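# Load the mug into the dishwasher and latch it

## Task

Set the ceramic mug in the lower rack of the dishwasher, then close the dishwasher door far enough that it latches. Any drop of more than a few centimetres or any hard bump of the mug counts as failure. Moving the lower rack in or out so that it slams counts as failure. The robot must not fall over or finish leaning.

## Robot and tools

ROBOT. A Hello Robot Stretch 4 with a single arm: an omni-wheel base, a lift running up a mast, an arm that telescopes forward, a wrist with yaw, pitch and roll, and a five-finger hand. The robot is about 1.6 m tall. The base rim stays within 0.23 m of the base origin. A loose object may sometimes get a short push from outside.

FRAMES. Base frame: origin on the floor below the base centre, x forward, y left, z up, in metres. The odometry frame is the base frame as it stood when the scene began. hand_pose is reported in the base frame and refers to the hand point, 0.045 m in front of the palm. The printed value can be slightly wrong. At the hand point, +z runs along the straight fingers, +y comes out of the palm, and +x crosses the palm away from the thumb.

move. Each call carries at most one action. An action is made of "base", "joints" or both, with optional "speeds", "pace" and "contact_limits". The alternative is {"end_of_arm": "enable_torque"} sent by itself, which re-powers any wrist motor that has switched off. All motions in one action start together.
- base: a single object, and every value is an offset from where the base last reported itself, not a pose. translate_m drives straight ahead (+ forward) from -2 to 2 m. strafe_m slides sideways (+ left) from -2 to 2 m. rotate_rad turns in place (+ counter-clockwise seen from above) from -3.2 to 3.2 rad. translate_m and strafe_m may be combined into one straight diagonal move. rotate_rad cannot be combined with either.
- joints: absolute targets keyed by name. lift_m 0 to 1.2. arm_m 0 to 0.55 (extension). wrist_yaw_rad -1.134 to 4.276 (0 forward, + left, 3.14 folded back). wrist_pitch_rad -1.117 to 4.259 (0 level, 1.57 pointing down). wrist_roll_rad -1.117 to 4.259 (0 palm up, 1.57 palm to the robot's right, 3.14 palm down). hand_little, hand_ring, hand_middle, hand_index, hand_thumb_bend: -1 to 1, +1 straight and -1 curled. hand_thumb_turn: +1 beside the palm, -1 opposite the fingers. hand_force_limit -1 to 1 is a setting that scales linearly from about 0 N to 10 N at the fingertip (15 N for the thumb). hand_speed -0.96 to 1 is also a setting. Targets outside a joint's range get clipped, and the result reports it. Any other out-of-range value makes the call refused.
- pace: "slow", "default", "fast" or "max". speeds: top speed for each listed joint, used instead of pace.
- contact_limits: a value from 0 (stops easily) to 1 for arm_m, lift_m, translate_m, strafe_m or rotate_rad. Put each one next to its own command. Without one, the limit is 0.5. A base limit stays in force until the next action that includes base.
- cameras: a list from head_camera, head_left_camera, head_right_camera, wrist_camera, all. blocking: true (the default) returns once everything is at rest. false returns after about 0.5 s while the motion continues.
A move with no action just returns the state and the images.

wait(seconds 0 to 10, cameras) lets time run and returns the state. stop(cameras) brakes every motion still running. zoom_image(camera, region [x0,y0,x1,y1] in pixels, each side at most 504) enlarges part of the latest picture. show_instructions displays the reference images. finished_scene(scene) ends the current scene, with scene set to its number. The goal has to stay met after the robot lets go.

RESULTS. The "move" line reads done, or else the worst status. base_status and joint_status show how each motion ended: done, moving, off_target (came to rest short and may still be pushing), contact_stop (was held back and went slack), time_out, limit_stop_at_own_body, limit_stop_at_tilt (lean above 6 degrees, so the lift, arm and wheels go slack) or torque_fault. After a refused call, or after any stop you did not order, the remaining move, wait and finished_scene calls in the same reply are skipped. on_its_own lists things the robot did by itself, such as slack joints. joint_positions gives readings on the same scales as the targets. hand_stopped_by gives one word each for little, ring, middle, index, thumb_bend, thumb_turn: moving, target, force, stalled or fault. The *_load_n values are fingertip loads in N, positive when the finger is pushed open. A load falling to about 0 means the grip was lost. lidar_m has 12 distances for 30-degree sectors, starting straight ahead and going counter-clockwise. "-" means nothing detected, or something closer than 0.25 m. wrist_depth_mm is a 7x7 grid of depths from 100 to 2000 mm. base_odometry gives the pose in the odometry frame from wheel counts. If turned_by_wheels and turned_by_imu disagree by more than about 0.1 rad, the base slipped or bumped something. base_tilt is in degrees. motor_effort is a percentage of maximum, and servo_current is in mA.

CAMERAS. head_camera looks forward and down from the top of the mast; turn the base to look elsewhere. The two head fisheyes look down more steeply and show the base and arm. wrist_camera looks along the palm. With the palm facing down, its picture is upside down.

GRIPPING. A finger motor only starts when its target changes by at least 0.002. It stops on reaching the target or when its load hits hand_force_limit, and then locks. For a soft grip on the mug, set hand_speed to -0.94 or lower. With the thumb turned fully in front of the palm (thumb_turn -1), the hand can wrap around objects 0.035 to 0.065 m thick, and handles down to about 0.025 m. To grip harder, raise the force limit and send a target further closed. To release, send a target more open than the current reading.

AVOID. Dropping or knocking the mug. Letting the rack run in or out fast; use low contact limits and slow pace. Leaning the robot past 6 degrees. Carrying a load far out while moving fast. Pushing hard or steadily with the hand held high. Pushing the base while the hand presses on something, which can cause a torque fault. Self-collision: the hand over the base with lift_m below about 0.25; the wrist tilted up while rolled; wrist_yaw_rad + wrist_pitch_rad below about -1.1; wrist_yaw_rad above 3.4 with the arm out. Hitting fixed objects hard.

Each tool is called after "Emit:" as name(argument=value, ...) on one line, values as JSON.

Reference images:

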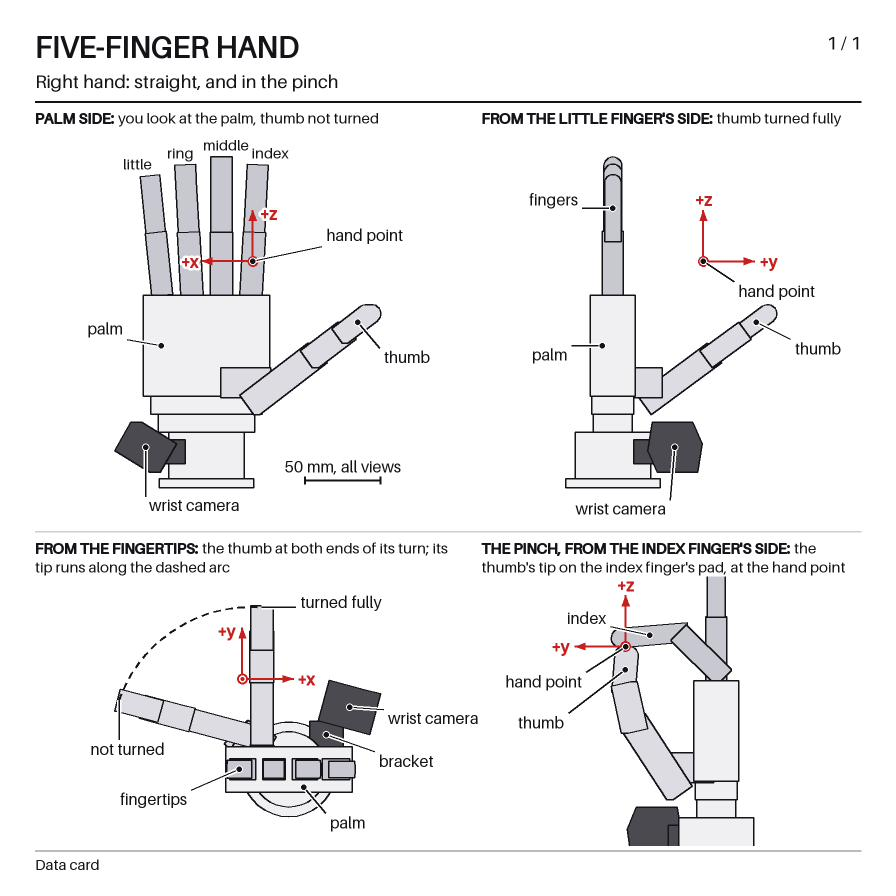

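## Session

Emit:
move()

Scene clock: 0.00 s.
base_odometry: x=+0.000 y=+0.000 heading=+0.000
turned_by_wheels: +0.000
turned_by_imu: +0.000
base_tilt: forward=+1.7 right=-1.3
lidar_m: 1.32 1.26 1.73 2.04 1.49 1.52 1.54 1.38 1.39 1.67 2.47 2.47
base_status: not commanded
joint_positions: lift_m=+0.230 arm_m=+0.000 wrist_yaw_rad=+3.057 wrist_pitch_rad=+0.005 wrist_roll_rad=+0.000 hand_little=+1.000 hand_ring=+1.000 hand_middle=+1.000 hand_index=+1.000 hand_thumb_turn=+1.000 hand_thumb_bend=+1.000 hand_force_limit=+0.000 hand_speed=-0.800
joint_status: not commanded
measured_speeds: all 0
hand_stopped_by: target,target,target,target,target,target
little_load_n: 0.0
ring_load_n: 0.0
middle_load_n: 0.0
index_load_n: 0.0
thumb_bend_load_n: 0.0
thumb_turn_load_n: -0.5
motor_effort: lift_m=+21 arm_m=+4 wheel_0=+0 wheel_1=-1 wheel_2=+1
servo_current: wrist_yaw_rad=39 wrist_pitch_rad=59 wrist_roll_rad=26
hand_pose: x=-0.0400 y=+0.1366 z=+0.4674 quat_wxyz=(-0.477, -0.479, +0.522, +0.520) (m; base frame)
wrist_depth_mm: 141 144 - - - - 1983 / - 143 1921 - - - - / - 143 294 - - - - / 140 177 1983 - - - - / 1397 - 1983 - - - - / 1308 1366 194 202 1921 - - / 1025 - - - - - -
pictures: head_camera, head_left_camera, head_right_camera, wrist_camera

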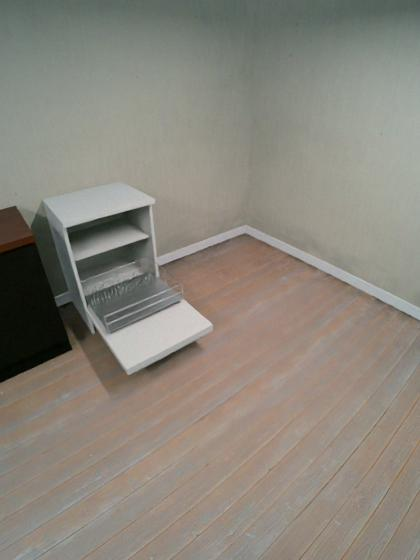

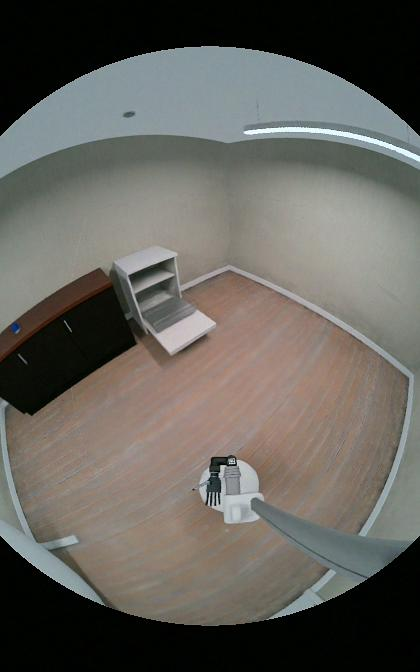

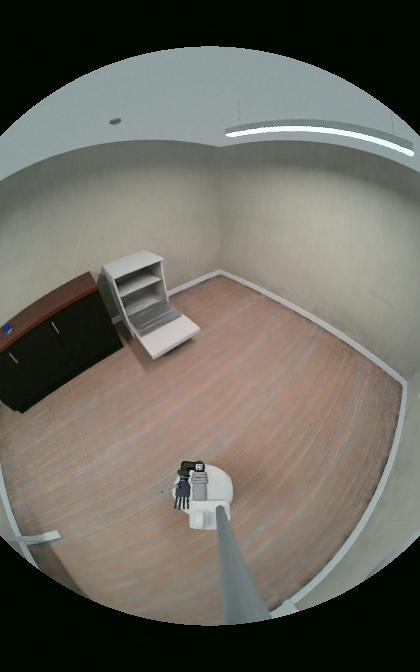

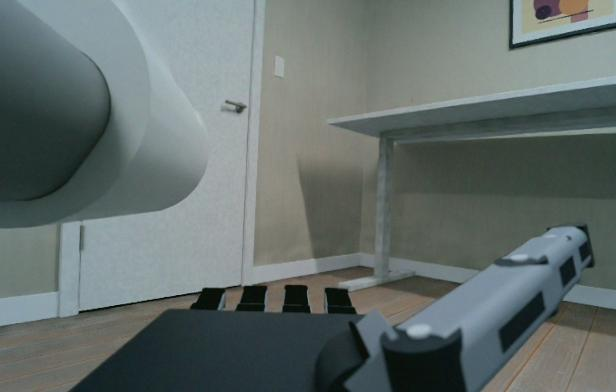

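Emit:
zoom_image(camera="head_camera", region=[0, 170, 230, 390])

Emit:
zoom_image(camera="head_left_camera", region=[0, 230, 230, 430])

Scaled by 2.191 from the camera's 420x560 image, which has a finer 1200x1600 frame.

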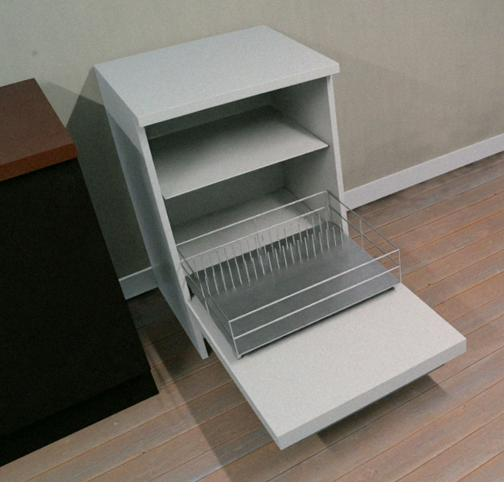

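Scaled by 2.191 from the camera's 420x672 image, which has a finer 600x960 frame.

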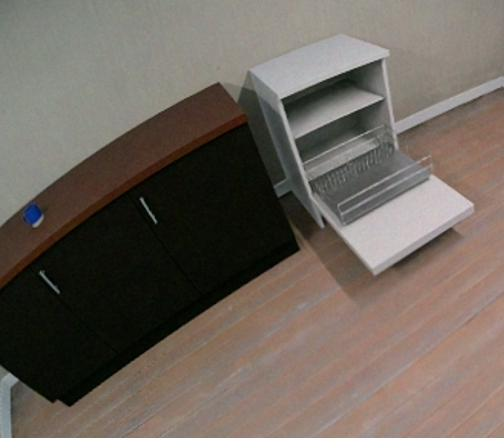

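Emit:
move(base={"rotate_rad": 0.75})

Emit:
move(base={"translate_m": 0.7, "strafe_m": 0.8}, cameras=["head_camera", "head_left_camera", "head_right_camera"])

Scene clock: 25.43 s.
move: done
base_odometry: x=+0.000 y=+0.000 heading=+0.750
turned_by_wheels: +0.750
turned_by_imu: +0.749
base_tilt: forward=+1.7 right=-1.3
lidar_m: 1.69 1.79 1.54 1.45 1.58 1.42 1.38 1.47 2.09 2.46 2.59 1.27
base_status: done
joint_positions: lift_m=+0.230 arm_m=+0.000 wrist_yaw_rad=+3.057 wrist_pitch_rad=+0.005 wrist_roll_rad=+0.000 hand_little=+1.000 hand_ring=+1.000 hand_middle=+1.000 hand_index=+1.000 hand_thumb_turn=+1.000 hand_thumb_bend=+1.000 hand_force_limit=+0.000 hand_speed=-0.800
joint_status: not commanded
measured_speeds: all 0
hand_stopped_by: target,target,target,target,target,target
little_load_n: 0.0
ring_load_n: 0.0
middle_load_n: 0.0
index_load_n: 0.0
thumb_bend_load_n: 0.0
thumb_turn_load_n: 0.0
motor_effort: lift_m=+21(21) arm_m=+4(4) wheel_0=-1(7) wheel_1=-1(8) wheel_2=+0(8)
servo_current: wrist_yaw_rad=52(52) wrist_pitch_rad=39(52) wrist_roll_rad=39(52)
hand_pose: x=-0.0400 y=+0.1366 z=+0.4674 quat_wxyz=(-0.477, -0.479, +0.522, +0.520) (m; base frame)
wrist_depth_mm: 141 143 1499 - 1576 - 1618 / - 144 - - 1576 - 1618 / - 143 244 - 1576 - - / 139 179 - - - - - / - - - - - - - / 1336 1336 175 - - - - / 1025 - - - - - -
pictures: none

Scene clock: 30.43 s.
move: done
base_odometry: x=-0.033 y=+1.063 heading=+0.750
turned_by_wheels: +0.000
turned_by_imu: -0.001
base_tilt: forward=+1.9 right=-1.2
lidar_m: 1.01 1.09 1.51 0.93 0.71 0.97 2.03 2.18 3.09 1.75 1.35 1.08
base_status: done
joint_positions: lift_m=+0.230 arm_m=+0.000 wrist_yaw_rad=+3.057 wrist_pitch_rad=+0.005 wrist_roll_rad=+0.000 hand_little=+1.000 hand_ring=+1.000 hand_middle=+1.000 hand_index=+1.000 hand_thumb_turn=+1.000 hand_thumb_bend=+1.000 hand_force_limit=+0.000 hand_speed=-0.800
joint_status: not commanded
measured_speeds: all 0
hand_stopped_by: target,target,target,target,target,target
little_load_n: 0.0
ring_load_n: 0.0
middle_load_n: 0.0
index_load_n: 0.0
thumb_bend_load_n: 0.0
thumb_turn_load_n: 0.0
motor_effort: lift_m=+21(21) arm_m=+4(4) wheel_0=+0(5) wheel_1=+0(11) wheel_2=-1(7)
servo_current: wrist_yaw_rad=39(52) wrist_pitch_rad=39(59) wrist_roll_rad=26(52)
hand_pose: x=-0.0400 y=+0.1366 z=+0.4674 quat_wxyz=(-0.477, -0.479, +0.522, +0.520) (m; base frame)
wrist_depth_mm: 140 143 - - - - - / - 144 - - - - - / - 143 - - - - - / 140 181 - - - - - / - - - - - - - / 1430 1537 220 201 - - - / 1025 - - - - - -
pictures: head_camera, head_left_camera, head_right_camera

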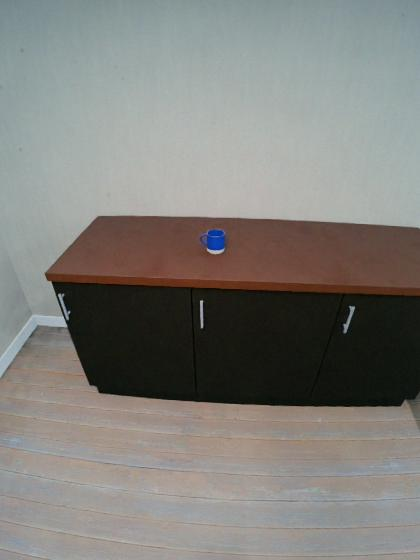

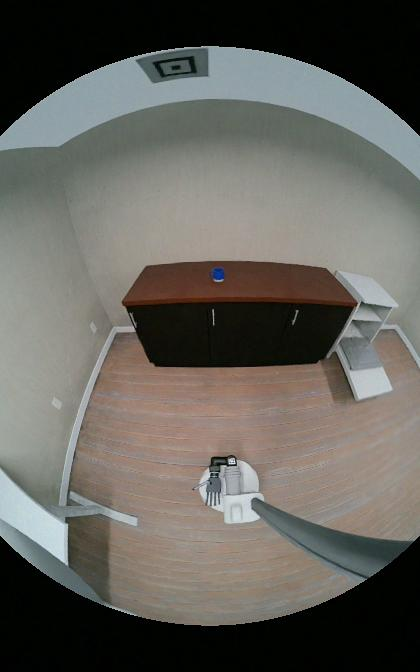

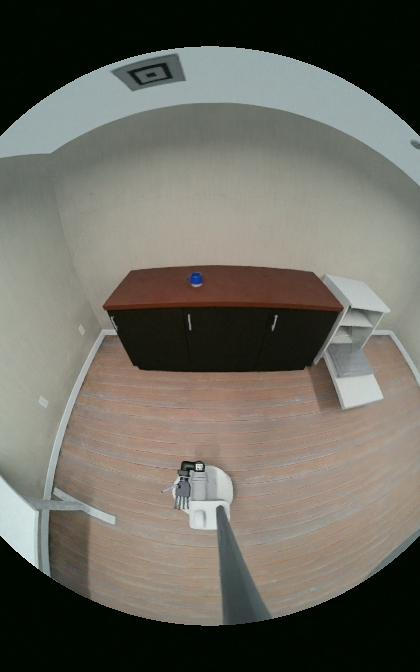

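Emit:
zoom_image(camera="head_camera", region=[165, 205, 265, 275])

Emit:
zoom_image(camera="head_left_camera", region=[300, 240, 420, 420])

Scaled by 5.040 from the camera's 420x560 image, which has a finer 1200x1600 frame.

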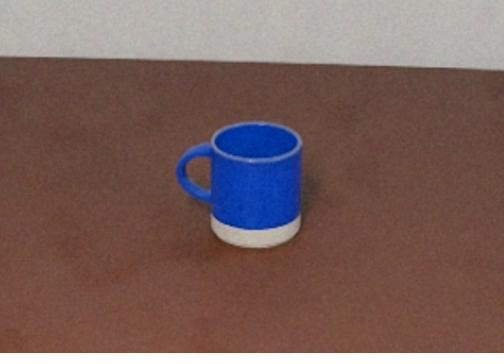

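Scaled by 2.800 from the camera's 420x672 image, which has a finer 600x960 frame.

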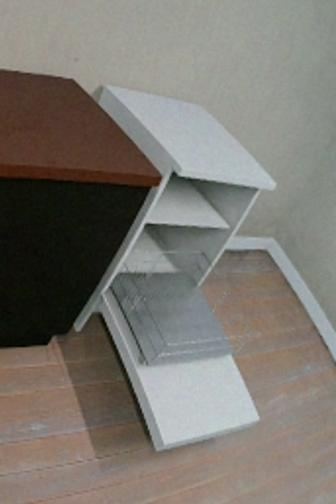

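Emit:
move(joints={"lift_m": 0.9, "wrist_yaw_rad": 0.0})

Emit:
move(joints={"wrist_pitch_rad": 0.785, "wrist_roll_rad": 3.14, "hand_thumb_turn": -1.0}, cameras=["head_camera", "wrist_camera"])

Scene clock: 147.43 s.
move: done
base_odometry: x=-0.033 y=+1.063 heading=+0.750
turned_by_wheels: +0.000
turned_by_imu: -0.002
base_tilt: forward=+1.7 right=-1.3
lidar_m: 1.03 1.10 1.52 0.91 0.70 0.98 2.02 2.21 3.10 1.70 1.33 1.08
base_status: not commanded
joint_positions: lift_m=+0.900 arm_m=+0.000 wrist_yaw_rad=+0.002 wrist_pitch_rad=+0.005 wrist_roll_rad=+0.000 hand_little=+1.000 hand_ring=+1.000 hand_middle=+1.000 hand_index=+1.000 hand_thumb_turn=+1.000 hand_thumb_bend=+1.000 hand_force_limit=+0.000 hand_speed=-0.800
joint_status: all done
measured_speeds: all 0
hand_stopped_by: target,target,target,target,target,target
little_load_n: 0.0
ring_load_n: 0.0
middle_load_n: -0.5
index_load_n: 0.0
thumb_bend_load_n: 0.0
thumb_turn_load_n: 0.0
motor_effort: lift_m=+24(26) arm_m=+4(4) wheel_0=+0(1) wheel_1=+0(0) wheel_2=-1(1)
servo_current: wrist_yaw_rad=46(117) wrist_pitch_rad=46(52) wrist_roll_rad=26(59)
hand_pose: x=+0.3929 y=-0.1177 z=+1.1371 quat_wxyz=(+0.498, +0.501, +0.502, +0.499) (m; base frame)
wrist_depth_mm: - - - - - - - / - - - - - - - / - - - - - - - / - - - - - - - / 1042 1118 1182 1118 1336 1205 - / 842 831 220 201 891 - - / - - - - - - -
pictures: none

Scene clock: 153.07 s.
move: done
base_odometry: x=-0.033 y=+1.063 heading=+0.750
turned_by_wheels: +0.000
turned_by_imu: -0.002
base_tilt: forward=+1.7 right=-1.2
lidar_m: 1.03 1.09 1.50 0.91 0.71 1.03 2.03 2.17 3.08 1.73 1.33 1.08
base_status: not commanded
joint_positions: lift_m=+0.900 arm_m=+0.000 wrist_yaw_rad=+0.002 wrist_pitch_rad=+0.786 wrist_roll_rad=+3.136 hand_little=+1.000 hand_ring=+1.000 hand_middle=+1.000 hand_index=+1.000 hand_thumb_turn=-1.000 hand_thumb_bend=+1.000 hand_force_limit=+0.000 hand_speed=-0.800
joint_status: all done
measured_speeds: all 0
hand_stopped_by: target,target,target,target,target,target
little_load_n: 0.0
ring_load_n: 0.0
middle_load_n: 0.0
index_load_n: 0.0
thumb_bend_load_n: 0.0
thumb_turn_load_n: 0.0
motor_effort: lift_m=+24(24) arm_m=+4(4) wheel_0=+0(1) wheel_1=+0(1) wheel_2=-1(1)
servo_current: wrist_yaw_rad=52(52) wrist_pitch_rad=26(78) wrist_roll_rad=46(111)
hand_pose: x=+0.2848 y=-0.0567 z=+0.8786 quat_wxyz=(-0.270, +0.656, -0.651, +0.271) (m; base frame)
wrist_depth_mm: 1025 991 976 946 946 960 976 / 1078 1118 1118 1078 1060 1060 1042 / 1255 1255 1229 1205 - 1205 1229 / - - 1366 - - 1430 1430 / - - - - - - 1661 / - - 175 - - - 1863 / - - - - - - -
pictures: head_camera, wrist_camera
camera_calibration:
wrist_camera: T_world_to_cam=[[-0.0585803, 0.99824, -0.00928565, 0.0995083], [0.714134, 0.0484039, 0.698333, -0.814595], [0.697553, 0.0342774, -0.715712, 0.597281], [0, 0, 0, 1]] pos_world=[0.170924, -0.0803768, 0.997265]

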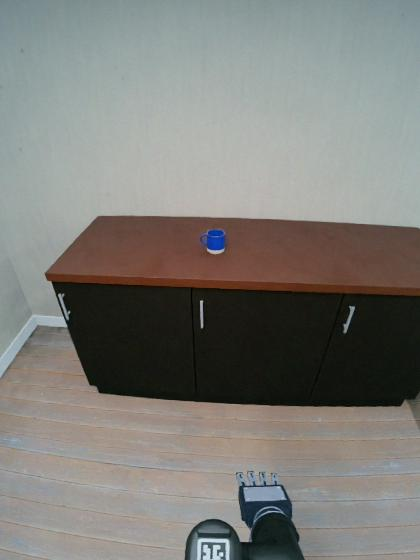

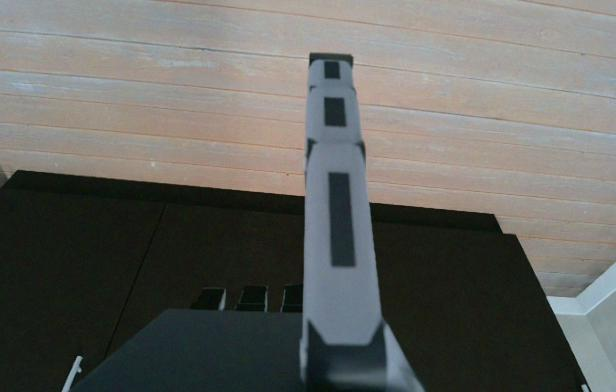

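Emit:
move(base={"translate_m": 0.6, "strafe_m": 0.083}, joints={"lift_m": 1.1}, cameras=["head_camera", "wrist_camera"])

Scene clock: 165.33 s.
move: done
base_odometry: x=+0.350 y=+1.532 heading=+0.750
turned_by_wheels: +0.000
turned_by_imu: -0.002
base_tilt: forward=+1.8 right=-1.1
lidar_m: 0.42 0.48 0.71 1.34 1.20 1.04 2.65 2.81 3.49 1.30 0.62 0.45
base_status: done
joint_positions: lift_m=+1.100 arm_m=+0.000 wrist_yaw_rad=+0.002 wrist_pitch_rad=+0.786 wrist_roll_rad=+3.136 hand_little=+1.000 hand_ring=+1.000 hand_middle=+1.000 hand_index=+1.000 hand_thumb_turn=-1.000 hand_thumb_bend=+1.000 hand_force_limit=+0.000 hand_speed=-0.800
joint_status: all done
measured_speeds: all 0
hand_stopped_by: target,target,target,target,target,target
little_load_n: 0.0
ring_load_n: 0.0
middle_load_n: 0.0
index_load_n: 0.0
thumb_bend_load_n: 0.0
thumb_turn_load_n: 0.0
motor_effort: lift_m=+23(26) arm_m=+4(4) wheel_0=+0(7) wheel_1=+0(10) wheel_2=+0(10)
servo_current: wrist_yaw_rad=46(52) wrist_pitch_rad=33(52) wrist_roll_rad=33(59)
hand_pose: x=+0.2847 y=-0.0567 z=+1.0786 quat_wxyz=(-0.270, +0.656, -0.651, +0.271) (m; base frame)
wrist_depth_mm: - - - - 1118 1098 1160 / - - - 110 - - - / 402 - - - - - - / 404 397 407 410 - 418 424 / 473 473 462 466 - 459 455 / 580 569 220 - - 554 554 / 707 - - - - 668 707
pictures: head_camera, wrist_camera
camera_calibration:
wrist_camera: T_world_to_cam=[[-0.0584405, 0.998248, -0.00927956, 0.101336], [0.714242, 0.0483046, 0.69823, -0.954234], [0.697455, 0.0341771, -0.715814, 0.740625], [0, 0, 0, 1]] pos_world=[0.170924, -0.0803766, 1.19736]

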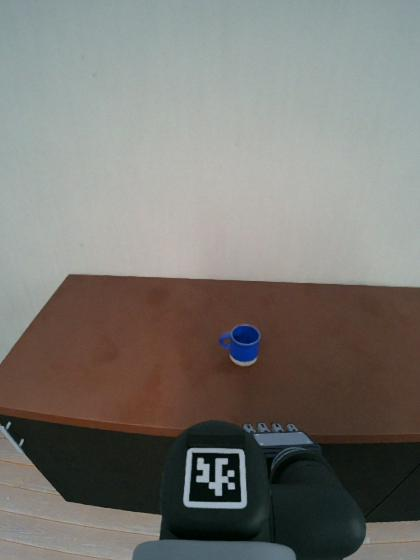

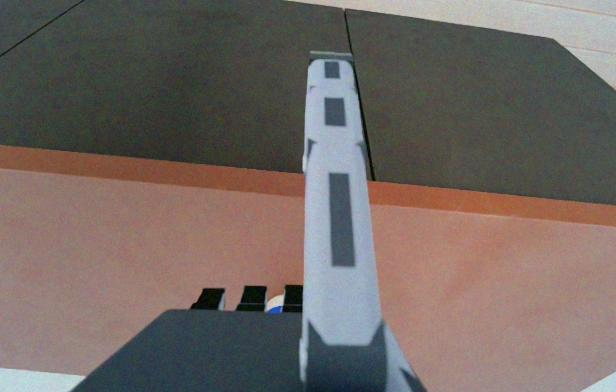

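Emit:
zoom_image(camera="head_camera", region=[200, 300, 300, 440])

Scaled by 3.600 from the camera's 420x560 image, which has a finer 1200x1600 frame.

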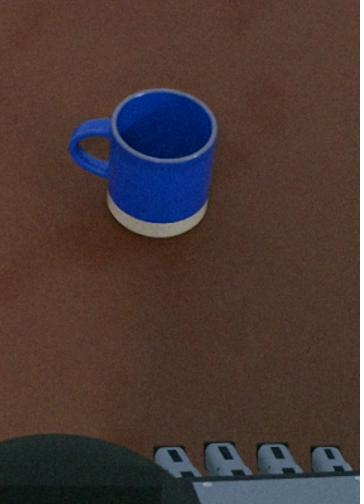

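Emit:
move(joints={"arm_m": 0.37}, cameras=["head_camera", "wrist_camera", "head_left_camera"])

Emit:
zoom_image(camera="head_camera", region=[190, 270, 310, 410])

Scene clock: 189.90 s.
move: done
base_odometry: x=+0.350 y=+1.532 heading=+0.750
turned_by_wheels: +0.000
turned_by_imu: -0.002
base_tilt: forward=+1.8 right=-1.2
lidar_m: 0.43 0.45 0.69 1.33 1.19 1.04 2.64 2.80 3.50 1.31 0.62 0.47
base_status: not commanded
joint_positions: lift_m=+1.100 arm_m=+0.370 wrist_yaw_rad=+0.002 wrist_pitch_rad=+0.786 wrist_roll_rad=+3.137 hand_little=+1.000 hand_ring=+1.000 hand_middle=+1.000 hand_index=+1.000 hand_thumb_turn=-1.000 hand_thumb_bend=+1.000 hand_force_limit=+0.000 hand_speed=-0.800
joint_status: all done
measured_speeds: all 0
hand_stopped_by: target,target,target,target,target,target
little_load_n: 0.0
ring_load_n: 0.0
middle_load_n: 0.0
index_load_n: 0.0
thumb_bend_load_n: 0.0
thumb_turn_load_n: -0.5
motor_effort: lift_m=+23(24) arm_m=+7(8) wheel_0=+0(0) wheel_1=+0(1) wheel_2=+0(0)
servo_current: wrist_yaw_rad=39(46) wrist_pitch_rad=59(59) wrist_roll_rad=39(59)
hand_pose: x=+0.6546 y=-0.0567 z=+1.0786 quat_wxyz=(-0.270, +0.656, -0.651, +0.271) (m; base frame)
wrist_depth_mm: 274 273 273 266 272 268 273 / 307 304 304 110 301 300 298 / 345 345 347 - 330 340 338 / 399 397 394 392 - 392 387 / 466 466 462 462 - 455 452 / - - 220 - - 525 544 / - - - - - - -
pictures: head_camera, head_left_camera, wrist_camera
camera_calibration:
wrist_camera: T_world_to_cam=[[-0.058369, 0.998253, -0.00921008, 0.122825], [0.714248, 0.0482049, 0.698231, -1.21837], [0.697455, 0.0341767, -0.715814, 0.482706], [0, 0, 0, 1]] pos_world=[0.540724, -0.0803766, 1.19736]

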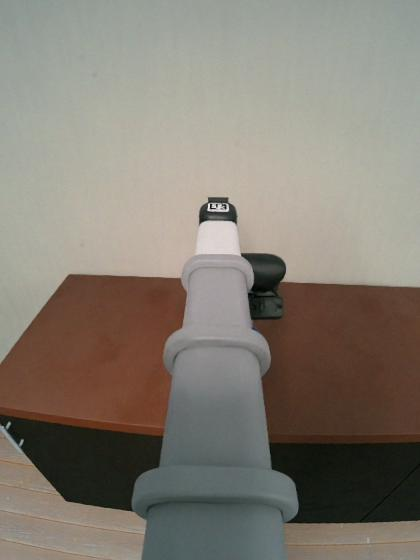

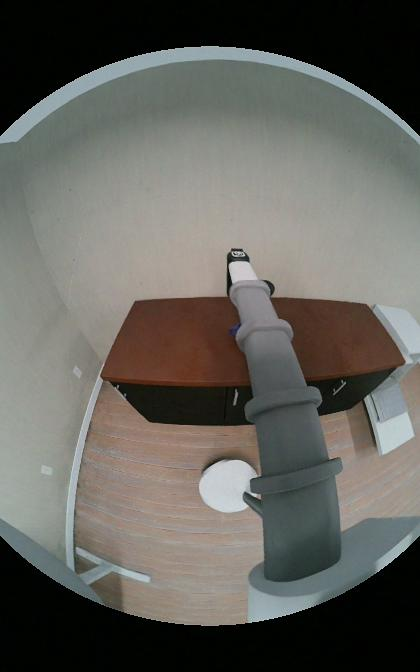

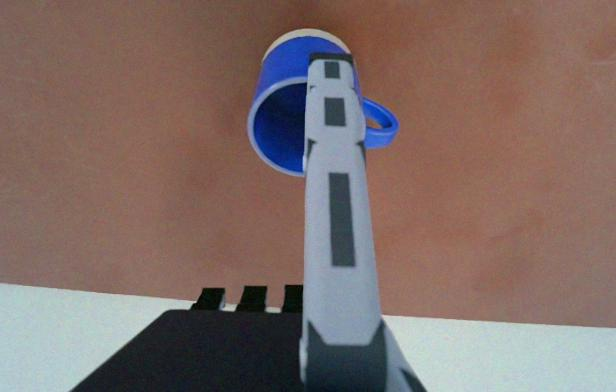

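Scaled by 3.600 from the camera's 420x560 image, which has a finer 1200x1600 frame.

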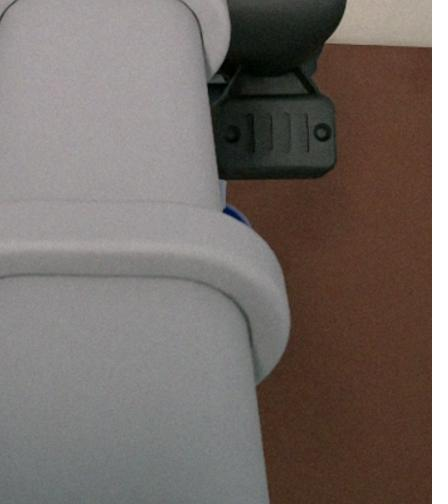

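Emit:
zoom_image(camera="wrist_camera", region=[210, 10, 450, 190])

Scaled by 2.100.

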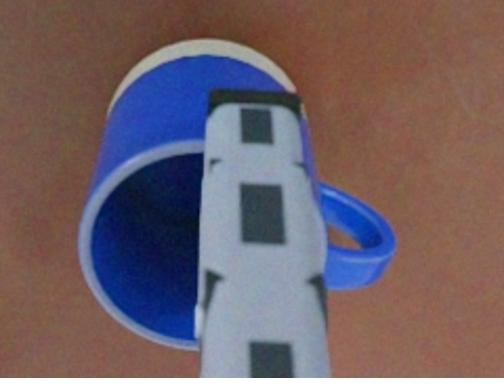

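Emit:
move(joints={"arm_m": 0.388, "lift_m": 1.05}, base={"strafe_m": -0.005}, cameras=["head_right_camera", "wrist_camera", "head_left_camera"])

Emit:
zoom_image(camera="wrist_camera", region=[210, 0, 450, 190])

Scene clock: 222.20 s.
move: done
base_odometry: x=+0.353 y=+1.529 heading=+0.750
turned_by_wheels: +0.000
turned_by_imu: -0.001
base_tilt: forward=+1.7 right=-1.2
lidar_m: 0.43 0.46 0.66 1.33 1.22 1.03 2.63 2.81 3.52 1.31 0.63 0.45
base_status: done
joint_positions: lift_m=+1.050 arm_m=+0.388 wrist_yaw_rad=+0.002 wrist_pitch_rad=+0.786 wrist_roll_rad=+3.137 hand_little=+1.000 hand_ring=+1.000 hand_middle=+1.000 hand_index=+1.000 hand_thumb_turn=-1.000 hand_thumb_bend=+1.000 hand_force_limit=+0.000 hand_speed=-0.800
joint_status: all done
measured_speeds: all 0
hand_stopped_by: target,target,target,target,target,target
little_load_n: 0.0
ring_load_n: 0.0
middle_load_n: 0.0
index_load_n: 0.0
thumb_bend_load_n: 0.0
thumb_turn_load_n: 0.0
motor_effort: lift_m=+16(22) arm_m=+7(8) wheel_0=+0(6) wheel_1=+1(7) wheel_2=+0(2)
servo_current: wrist_yaw_rad=39(52) wrist_pitch_rad=39(46) wrist_roll_rad=52(52)
hand_pose: x=+0.6726 y=-0.0567 z=+1.0292 quat_wxyz=(-0.270, +0.656, -0.651, +0.271) (m; base frame)
wrist_depth_mm: 229 226 226 221 224 223 224 / 252 250 251 109 249 247 247 / 286 285 282 - - 279 279 / 327 325 325 - - 319 320 / 387 384 382 379 - 375 373 / 452 452 221 - - 452 455 / - - - - - - -
pictures: head_left_camera, head_right_camera, wrist_camera
camera_calibration:
wrist_camera: T_world_to_cam=[[-0.0582975, 0.998257, -0.00914059, 0.123301], [0.714254, 0.0481053, 0.698232, -1.19668], [0.697455, 0.0341764, -0.715814, 0.434719], [0, 0, 0, 1]] pos_world=[0.558724, -0.0803766, 1.14786]

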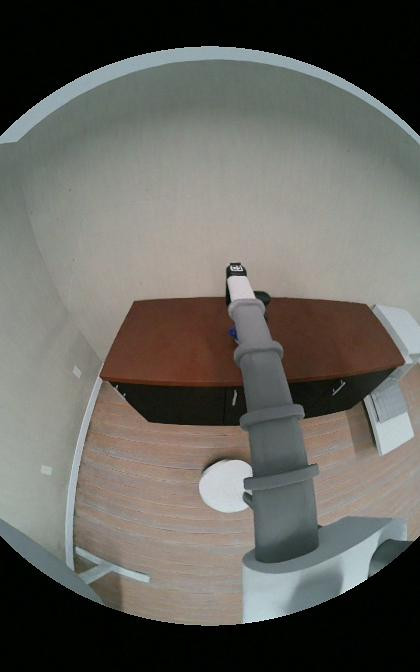

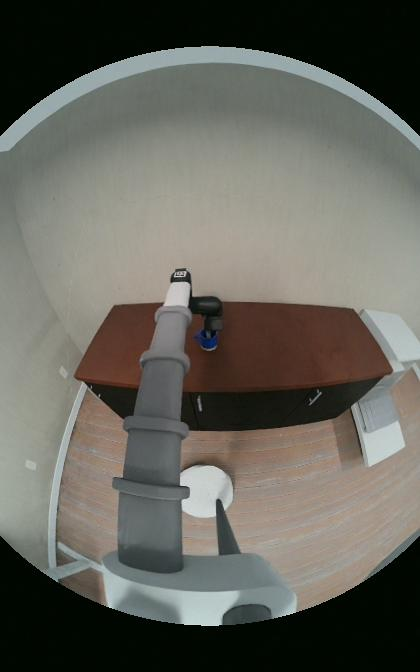

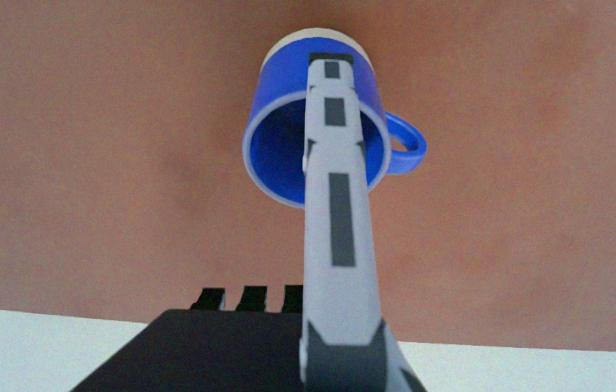

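Scaled by 2.100.

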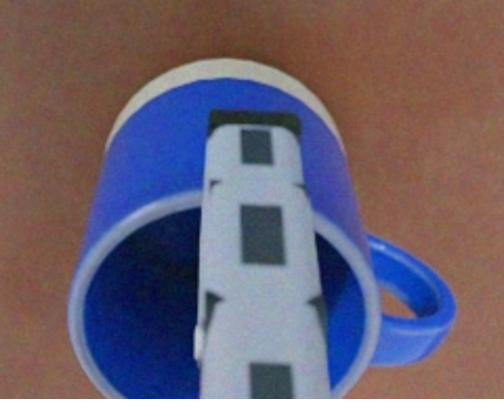

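Emit:
move(joints={"lift_m": 0.995}, pace="slow", contact_limits={"lift_m": 0.1}, cameras=["head_right_camera", "wrist_camera", "head_camera"])

Emit:
zoom_image(camera="head_right_camera", region=[150, 270, 260, 380])

Emit:
zoom_image(camera="head_camera", region=[210, 220, 330, 360])

Scene clock: 231.27 s.
move: done
base_odometry: x=+0.353 y=+1.529 heading=+0.750
turned_by_wheels: +0.000
turned_by_imu: -0.001
base_tilt: forward=+1.7 right=-1.2
lidar_m: 0.42 0.46 0.68 1.33 1.24 1.03 2.64 2.83 3.50 1.29 0.62 0.47
base_status: not commanded
joint_positions: lift_m=+0.995 arm_m=+0.388 wrist_yaw_rad=+0.002 wrist_pitch_rad=+0.786 wrist_roll_rad=+3.137 hand_little=+1.000 hand_ring=+1.000 hand_middle=+1.000 hand_index=+1.000 hand_thumb_turn=-1.000 hand_thumb_bend=+1.000 hand_force_limit=+0.000 hand_speed=-0.800
joint_status: all done
measured_speeds: all 0
hand_stopped_by: target,target,target,target,target,target
little_load_n: 0.0
ring_load_n: -0.5
middle_load_n: 0.0
index_load_n: 0.0
thumb_bend_load_n: 0.0
thumb_turn_load_n: 0.0
motor_effort: lift_m=+16(17) arm_m=+6(7) wheel_0=+0(1) wheel_1=+1(1) wheel_2=+0(0)
servo_current: wrist_yaw_rad=33(46) wrist_pitch_rad=46(52) wrist_roll_rad=39(46)
contact_limits: lift_m 0.1
hand_pose: x=+0.6726 y=-0.0567 z=+0.9742 quat_wxyz=(-0.270, +0.656, -0.651, +0.271) (m; base frame)
wrist_depth_mm: 176 172 172 172 170 169 172 / 192 192 192 118 190 189 187 / 219 216 216 - 208 213 211 / 250 249 247 - - 244 243 / 296 293 291 - - 285 285 / 359 353 220 - - 343 343 / 436 - - - - 413 433
pictures: head_camera, head_right_camera, wrist_camera
camera_calibration:
wrist_camera: T_world_to_cam=[[-0.0582975, 0.998257, -0.00914059, 0.122798], [0.714254, 0.0481053, 0.698232, -1.15828], [0.697455, 0.0341764, -0.715814, 0.39535], [0, 0, 0, 1]] pos_world=[0.558724, -0.0803766, 1.09286]

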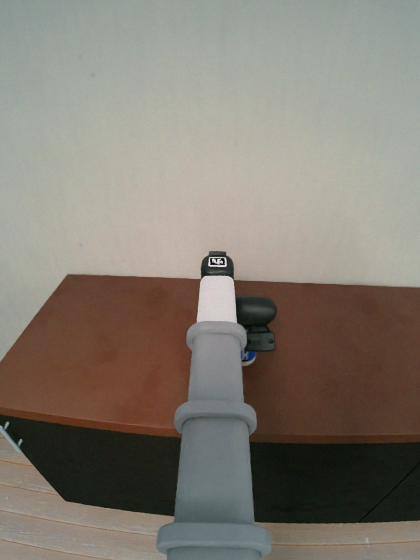

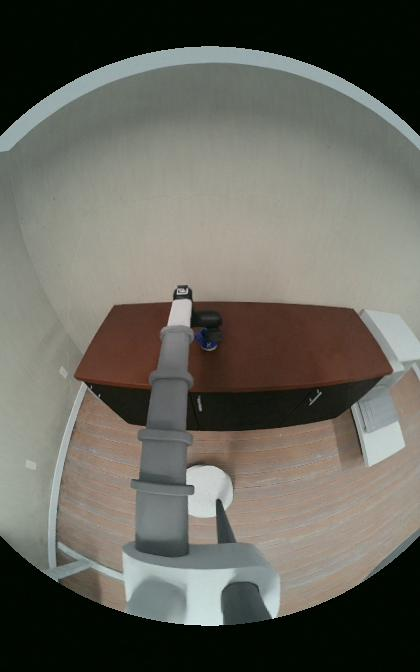

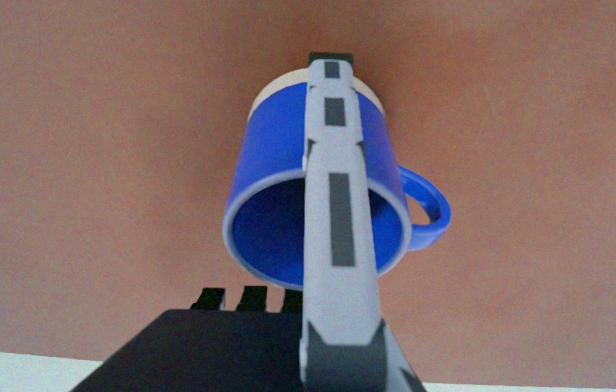

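Scaled by 4.582 from the camera's 420x672 image, which has a finer 600x960 frame.

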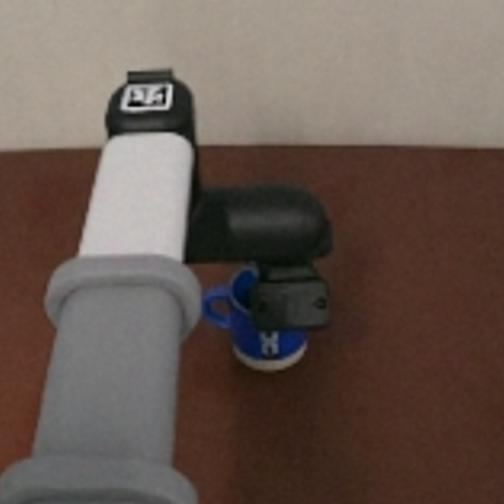

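Scaled by 3.600 from the camera's 420x560 image, which has a finer 1200x1600 frame.

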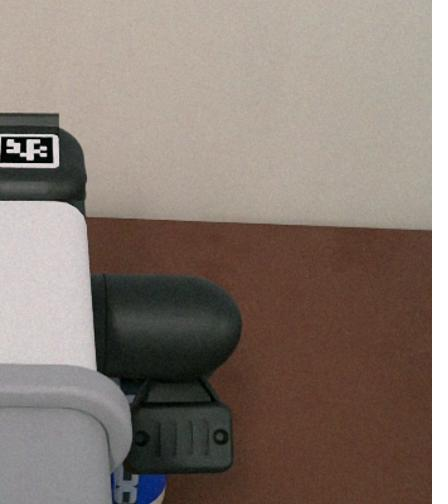

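Emit:
move(joints={"hand_index": 0.55, "hand_middle": 0.55, "hand_thumb_bend": 0.9}, cameras=["wrist_camera"])

Emit:
move(joints={"hand_index": -0.2, "hand_middle": -0.2, "hand_thumb_bend": 0.2, "hand_speed": -0.94, "hand_force_limit": -0.5}, cameras=["wrist_camera"])

Scene clock: 243.37 s.
move: done
base_odometry: x=+0.353 y=+1.529 heading=+0.750
turned_by_wheels: +0.000
turned_by_imu: -0.001
base_tilt: forward=+1.8 right=-1.2
lidar_m: 0.42 0.45 0.68 1.34 1.19 1.02 2.63 2.81 3.48 1.31 0.60 0.46
base_status: not commanded
joint_positions: lift_m=+0.995 arm_m=+0.388 wrist_yaw_rad=+0.002 wrist_pitch_rad=+0.786 wrist_roll_rad=+3.137 hand_little=+1.000 hand_ring=+1.000 hand_middle=+0.550 hand_index=+0.550 hand_thumb_turn=-1.000 hand_thumb_bend=+0.900 hand_force_limit=+0.000 hand_speed=-0.800
joint_status: all done
measured_speeds: all 0
hand_stopped_by: target,target,target,target,target,target
little_load_n: 0.0
ring_load_n: 0.0
middle_load_n: 0.0
index_load_n: 0.0
thumb_bend_load_n: 0.0
thumb_turn_load_n: 0.5
motor_effort: lift_m=+16(16) arm_m=+7(7) wheel_0=+0(1) wheel_1=+0(1) wheel_2=+0(0)
servo_current: wrist_yaw_rad=39(46) wrist_pitch_rad=39(52) wrist_roll_rad=46(52)
contact_limits: lift_m 0.1
hand_pose: x=+0.6726 y=-0.0567 z=+0.9742 quat_wxyz=(-0.270, +0.656, -0.651, +0.271) (m; base frame)
wrist_depth_mm: 176 173 172 171 171 170 172 / 193 193 192 127 190 189 189 / 218 217 218 103 209 214 212 / 251 251 249 - - 244 243 / 297 296 303 - - 286 286 / 364 355 220 - - 343 345 / 436 - - - - 418 415
pictures: wrist_camera
camera_calibration:
wrist_camera: T_world_to_cam=[[-0.0582975, 0.998257, -0.00914059, 0.122798], [0.714254, 0.0481053, 0.698232, -1.15828], [0.697455, 0.0341764, -0.715814, 0.39535], [0, 0, 0, 1]] pos_world=[0.558724, -0.0803766, 1.09286]

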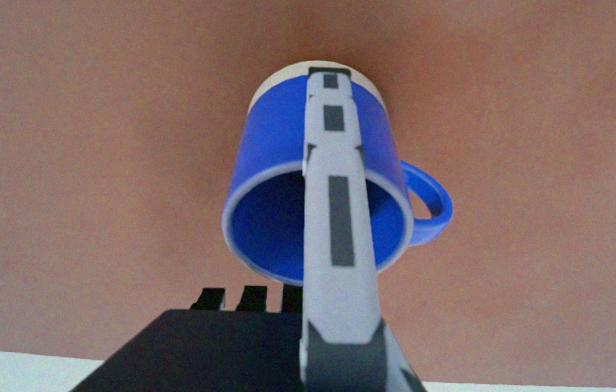

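Scene clock: 246.53 s.
move: off_target
base_odometry: x=+0.353 y=+1.529 heading=+0.750
turned_by_wheels: +0.000
turned_by_imu: -0.001
base_tilt: forward=+1.7 right=-1.2
lidar_m: 0.42 0.47 0.64 1.34 1.22 1.06 2.64 2.83 3.49 1.31 0.62 0.46
base_status: not commanded
joint_positions: lift_m=+0.995 arm_m=+0.388 wrist_yaw_rad=+0.002 wrist_pitch_rad=+0.786 wrist_roll_rad=+3.137 hand_little=+1.000 hand_ring=+1.000 hand_middle=+0.394 hand_index=+0.376 hand_thumb_turn=-1.000 hand_thumb_bend=+0.825 hand_force_limit=-0.500 hand_speed=-0.940
joint_status: hand_middle off_target (ended at +0.394, target -0.200); hand_index off_target (ended at +0.376, target -0.200); hand_thumb_bend off_target (ended at +0.825, target +0.200); the others done
measured_speeds: all 0
hand_stopped_by: target,target,force,force,force,target
little_load_n: 0.0
ring_load_n: 0.0
middle_load_n: 3.0
index_load_n: 3.0
thumb_bend_load_n: 4.5
thumb_turn_load_n: 0.5
motor_effort: lift_m=+16(17) arm_m=+6(7) wheel_0=+0(1) wheel_1=+1(1) wheel_2=+0(0)
servo_current: wrist_yaw_rad=46(52) wrist_pitch_rad=39(46) wrist_roll_rad=46(59)
contact_limits: lift_m 0.1
hand_pose: x=+0.6726 y=-0.0567 z=+0.9742 quat_wxyz=(-0.270, +0.656, -0.651, +0.271) (m; base frame)
wrist_depth_mm: 177 172 172 172 170 169 172 / 193 192 193 126 190 190 189 / 219 218 216 107 210 214 213 / 251 251 249 - - 246 245 / 297 294 300 - - 286 286 / 364 355 221 - - 347 345 / 436 - - - - 415 418
pictures: wrist_camera
camera_calibration:
wrist_camera: T_world_to_cam=[[-0.0582975, 0.998257, -0.00914059, 0.122798], [0.714254, 0.0481053, 0.698232, -1.15828], [0.697455, 0.0341764, -0.715814, 0.39535], [0, 0, 0, 1]] pos_world=[0.558724, -0.0803766, 1.09286]

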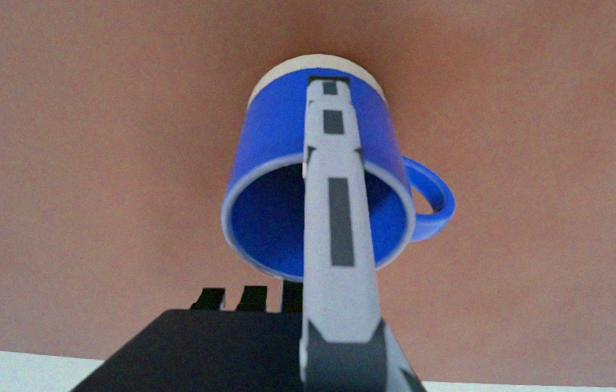

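Emit:
move(joints={"hand_index": 0.0, "hand_middle": 0.0, "hand_thumb_bend": 0.4, "hand_speed": -0.94, "hand_force_limit": 0.2}, cameras=[])

Emit:
move(joints={"lift_m": 1.015}, pace="slow", cameras=["wrist_camera", "head_right_camera"])

Scene clock: 250.40 s.
move: off_target
base_odometry: x=+0.353 y=+1.529 heading=+0.750
turned_by_wheels: +0.000
turned_by_imu: -0.001
base_tilt: forward=+1.9 right=-1.2
lidar_m: 0.43 0.46 0.64 1.34 1.22 1.05 2.64 2.80 3.49 1.31 0.62 0.45
base_status: not commanded
joint_positions: lift_m=+0.995 arm_m=+0.388 wrist_yaw_rad=+0.002 wrist_pitch_rad=+0.786 wrist_roll_rad=+3.137 hand_little=+1.000 hand_ring=+1.000 hand_middle=+0.385 hand_index=+0.367 hand_thumb_turn=-1.000 hand_thumb_bend=+0.814 hand_force_limit=+0.200 hand_speed=-0.940
joint_status: hand_middle off_target (ended at +0.385, target +0.000); hand_index off_target (ended at +0.367, target +0.000); hand_thumb_bend off_target (ended at +0.814, target +0.400); the others done
measured_speeds: all 0
hand_stopped_by: target,target,force,force,force,target
little_load_n: 0.0
ring_load_n: 0.0
middle_load_n: 7.0
index_load_n: 7.0
thumb_bend_load_n: 9.0
thumb_turn_load_n: 0.5
motor_effort: lift_m=+16(16) arm_m=+7(7) wheel_0=+0(1) wheel_1=+1(1) wheel_2=+0(0)
servo_current: wrist_yaw_rad=46(52) wrist_pitch_rad=33(46) wrist_roll_rad=46(52)
contact_limits: lift_m 0.1
hand_pose: x=+0.6726 y=-0.0567 z=+0.9742 quat_wxyz=(-0.270, +0.656, -0.651, +0.271) (m; base frame)
wrist_depth_mm: 176 172 172 171 171 170 172 / 193 193 192 126 190 189 189 / 218 218 217 107 209 213 213 / 251 250 250 - - 243 243 / 297 296 301 - - 287 286 / 362 355 220 - - 345 347 / 433 - - - - 421 415
pictures: none
No camera images: "cameras" was empty.

Scene clock: 251.30 s.
move: done
base_odometry: x=+0.353 y=+1.529 heading=+0.750
turned_by_wheels: +0.000
turned_by_imu: +0.000
base_tilt: forward=+1.8 right=-1.3
lidar_m: 0.44 0.46 0.65 1.33 1.24 1.04 2.63 2.82 3.48 1.32 0.58 0.45
base_status: not commanded
joint_positions: lift_m=+1.015 arm_m=+0.388 wrist_yaw_rad=+0.002 wrist_pitch_rad=+0.787 wrist_roll_rad=+3.137 hand_little=+1.000 hand_ring=+1.000 hand_middle=+0.385 hand_index=+0.367 hand_thumb_turn=-1.000 hand_thumb_bend=+0.814 hand_force_limit=+0.200 hand_speed=-0.940
joint_status: all done
measured_speeds: all 0
hand_stopped_by: target,target,force,force,force,target
little_load_n: 0.0
ring_load_n: 0.0
middle_load_n: 2.5
index_load_n: 3.0
thumb_bend_load_n: 5.0
thumb_turn_load_n: 0.5
motor_effort: lift_m=+25(27) arm_m=+6(7) wheel_0=+0(1) wheel_1=+1(1) wheel_2=+0(0)
servo_current: wrist_yaw_rad=33(52) wrist_pitch_rad=33(46) wrist_roll_rad=39(52)
hand_pose: x=+0.6724 y=-0.0567 z=+0.9934 quat_wxyz=(-0.270, +0.656, -0.651, +0.270) (m; base frame)
wrist_depth_mm: 190 190 190 189 189 187 190 / 212 212 211 124 206 208 208 / 241 239 239 107 231 235 234 / 276 274 276 - - 268 268 / 325 322 330 - - 312 314 / 397 389 221 - - 377 379 / - - - - - 452 473
pictures: head_right_camera, wrist_camera
camera_calibration:
wrist_camera: T_world_to_cam=[[-0.0583068, 0.998257, -0.00907453, 0.122901], [0.715044, 0.0481045, 0.697423, -1.17123], [0.696644, 0.0341758, -0.716603, 0.410565], [0, 0, 0, 1]] pos_world=[0.558626, -0.0803766, 1.11217]

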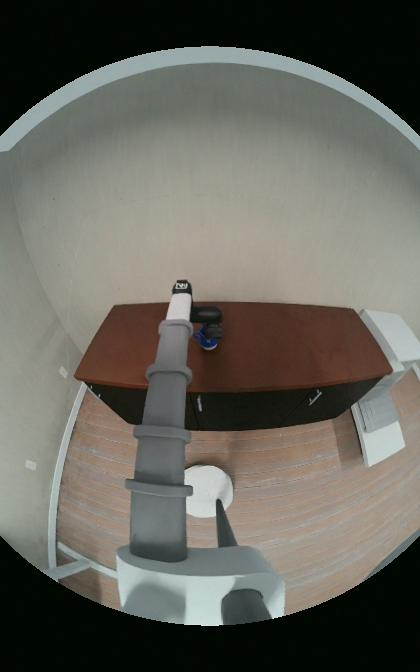

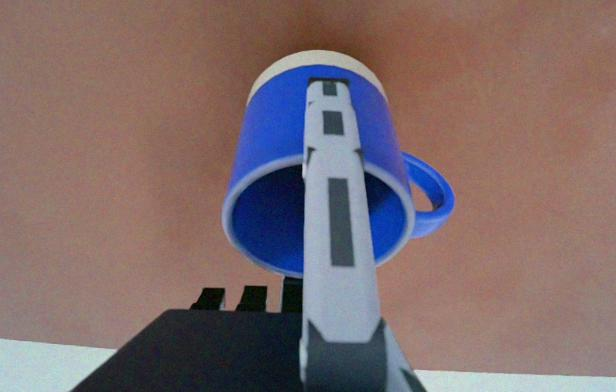

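Emit:
move(joints={"lift_m": 1.09}, pace="slow")

Emit:
move(joints={"hand_index": 0.01, "hand_middle": 0.01, "hand_thumb_bend": 0.39})

Emit:
move(joints={"arm_m": 0.0}, speeds={"arm_m": 0.15}, cameras=["head_camera", "wrist_camera"])

Scene clock: 258.17 s.
move: done
base_odometry: x=+0.353 y=+1.529 heading=+0.750
turned_by_wheels: +0.000
turned_by_imu: -0.001
base_tilt: forward=+1.8 right=-1.2
lidar_m: 0.42 0.45 0.68 1.35 1.18 1.05 2.63 2.82 3.50 1.32 0.59 0.44
base_status: not commanded
joint_positions: lift_m=+1.090 arm_m=+0.388 wrist_yaw_rad=+0.002 wrist_pitch_rad=+0.787 wrist_roll_rad=+3.137 hand_little=+1.000 hand_ring=+1.000 hand_middle=+0.385 hand_index=+0.367 hand_thumb_turn=-1.000 hand_thumb_bend=+0.814 hand_force_limit=+0.200 hand_speed=-0.940
joint_status: all done
measured_speeds: all 0
hand_stopped_by: target,target,force,force,force,target
little_load_n: -0.5
ring_load_n: 0.0
middle_load_n: 2.5
index_load_n: 3.0
thumb_bend_load_n: 5.5
thumb_turn_load_n: 0.5
motor_effort: lift_m=+25(27) arm_m=+6(7) wheel_0=+0(1) wheel_1=+1(1) wheel_2=+0(0)
servo_current: wrist_yaw_rad=33(52) wrist_pitch_rad=46(52) wrist_roll_rad=39(52)
hand_pose: x=+0.6724 y=-0.0567 z=+1.0683 quat_wxyz=(-0.270, +0.656, -0.651, +0.270) (m; base frame)
wrist_depth_mm: 268 263 263 262 262 259 262 / 294 294 293 124 290 290 287 / 330 332 330 107 - 325 322 / 384 379 379 - - 362 370 / 449 445 459 - - 436 433 / - 500 220 - - 500 525 / - - - - - - -
pictures: none

Scene clock: 258.63 s.
move: off_target
base_odometry: x=+0.353 y=+1.529 heading=+0.750
turned_by_wheels: +0.000
turned_by_imu: +0.000
base_tilt: forward=+1.8 right=-1.2
lidar_m: 0.42 0.46 0.66 1.36 1.18 1.04 2.63 2.80 3.49 1.30 0.61 0.46
base_status: not commanded
joint_positions: lift_m=+1.090 arm_m=+0.388 wrist_yaw_rad=+0.002 wrist_pitch_rad=+0.787 wrist_roll_rad=+3.137 hand_little=+1.000 hand_ring=+1.000 hand_middle=+0.371 hand_index=+0.357 hand_thumb_turn=-1.000 hand_thumb_bend=+0.811 hand_force_limit=+0.200 hand_speed=-0.940
joint_status: hand_middle off_target (ended at +0.371, target +0.010); hand_index off_target (ended at +0.357, target +0.010); hand_thumb_bend off_target (ended at +0.811, target +0.390)
measured_speeds: all 0
hand_stopped_by: target,target,force,force,force,target
little_load_n: 0.0
ring_load_n: 0.0
middle_load_n: 8.0
index_load_n: 5.5
thumb_bend_load_n: 9.0
thumb_turn_load_n: 0.5
motor_effort: lift_m=+25(25) arm_m=+7(7) wheel_0=+0(1) wheel_1=+1(1) wheel_2=+0(0)
servo_current: wrist_yaw_rad=46(46) wrist_pitch_rad=39(46) wrist_roll_rad=39(46)
hand_pose: x=+0.6724 y=-0.0567 z=+1.0683 quat_wxyz=(-0.270, +0.656, -0.651, +0.270) (m; base frame)
wrist_depth_mm: 270 263 263 260 262 259 262 / 293 293 293 123 290 287 286 / 332 332 330 107 - 325 320 / 384 379 382 - - 362 370 / 449 449 459 - - 436 433 / - 500 220 - - 500 517 / - - - - - - -
pictures: none

Scene clock: 261.87 s.
move: done
base_odometry: x=+0.353 y=+1.529 heading=+0.750
turned_by_wheels: +0.000
turned_by_imu: -0.001
base_tilt: forward=+1.6 right=-1.2
lidar_m: 0.42 0.48 0.70 1.33 1.22 1.05 2.62 2.82 3.50 1.32 0.60 0.45
base_status: not commanded
joint_positions: lift_m=+1.090 arm_m=+0.000 wrist_yaw_rad=+0.002 wrist_pitch_rad=+0.788 wrist_roll_rad=+3.137 hand_little=+1.000 hand_ring=+1.000 hand_middle=+0.371 hand_index=+0.358 hand_thumb_turn=-1.000 hand_thumb_bend=+0.811 hand_force_limit=+0.200 hand_speed=-0.940
joint_status: all done
measured_speeds: all 0
hand_stopped_by: target,target,force,force,force,target
little_load_n: 0.0
ring_load_n: -0.5
middle_load_n: 8.0
index_load_n: 5.5
thumb_bend_load_n: 9.0
thumb_turn_load_n: 0.0
motor_effort: lift_m=+25(25) arm_m=-7(8) wheel_0=+0(1) wheel_1=+1(1) wheel_2=+0(0)
servo_current: wrist_yaw_rad=46(52) wrist_pitch_rad=46(46) wrist_roll_rad=46(65)
hand_pose: x=+0.2847 y=-0.0567 z=+1.0683 quat_wxyz=(-0.269, +0.656, -0.651, +0.270) (m; base frame)
wrist_depth_mm: - - - - 1078 1118 1160 / - - - 123 - - - / - - - 107 - - - / 389 397 392 - - - - / 455 452 462 - - 442 436 / 554 539 221 - - 530 530 / 699 - - - - 640 668
pictures: head_camera, wrist_camera
camera_calibration:
wrist_camera: T_world_to_cam=[[-0.0583079, 0.998257, -0.00906627, 0.100972], [0.715142, 0.0481044, 0.697322, -0.946278], [0.696543, 0.0341757, -0.716701, 0.734464], [0, 0, 0, 1]] pos_world=[0.171026, -0.0803766, 1.18717]

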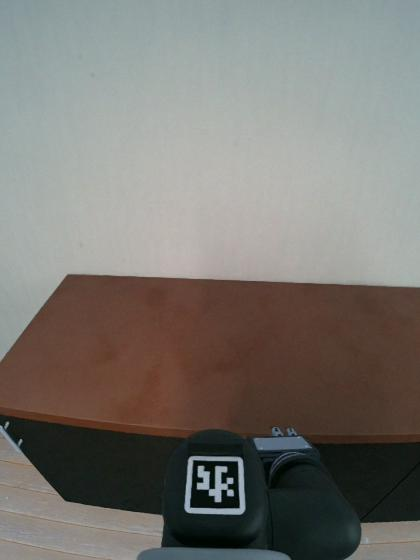

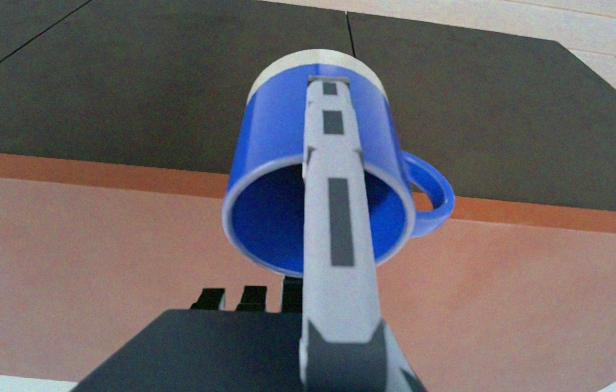

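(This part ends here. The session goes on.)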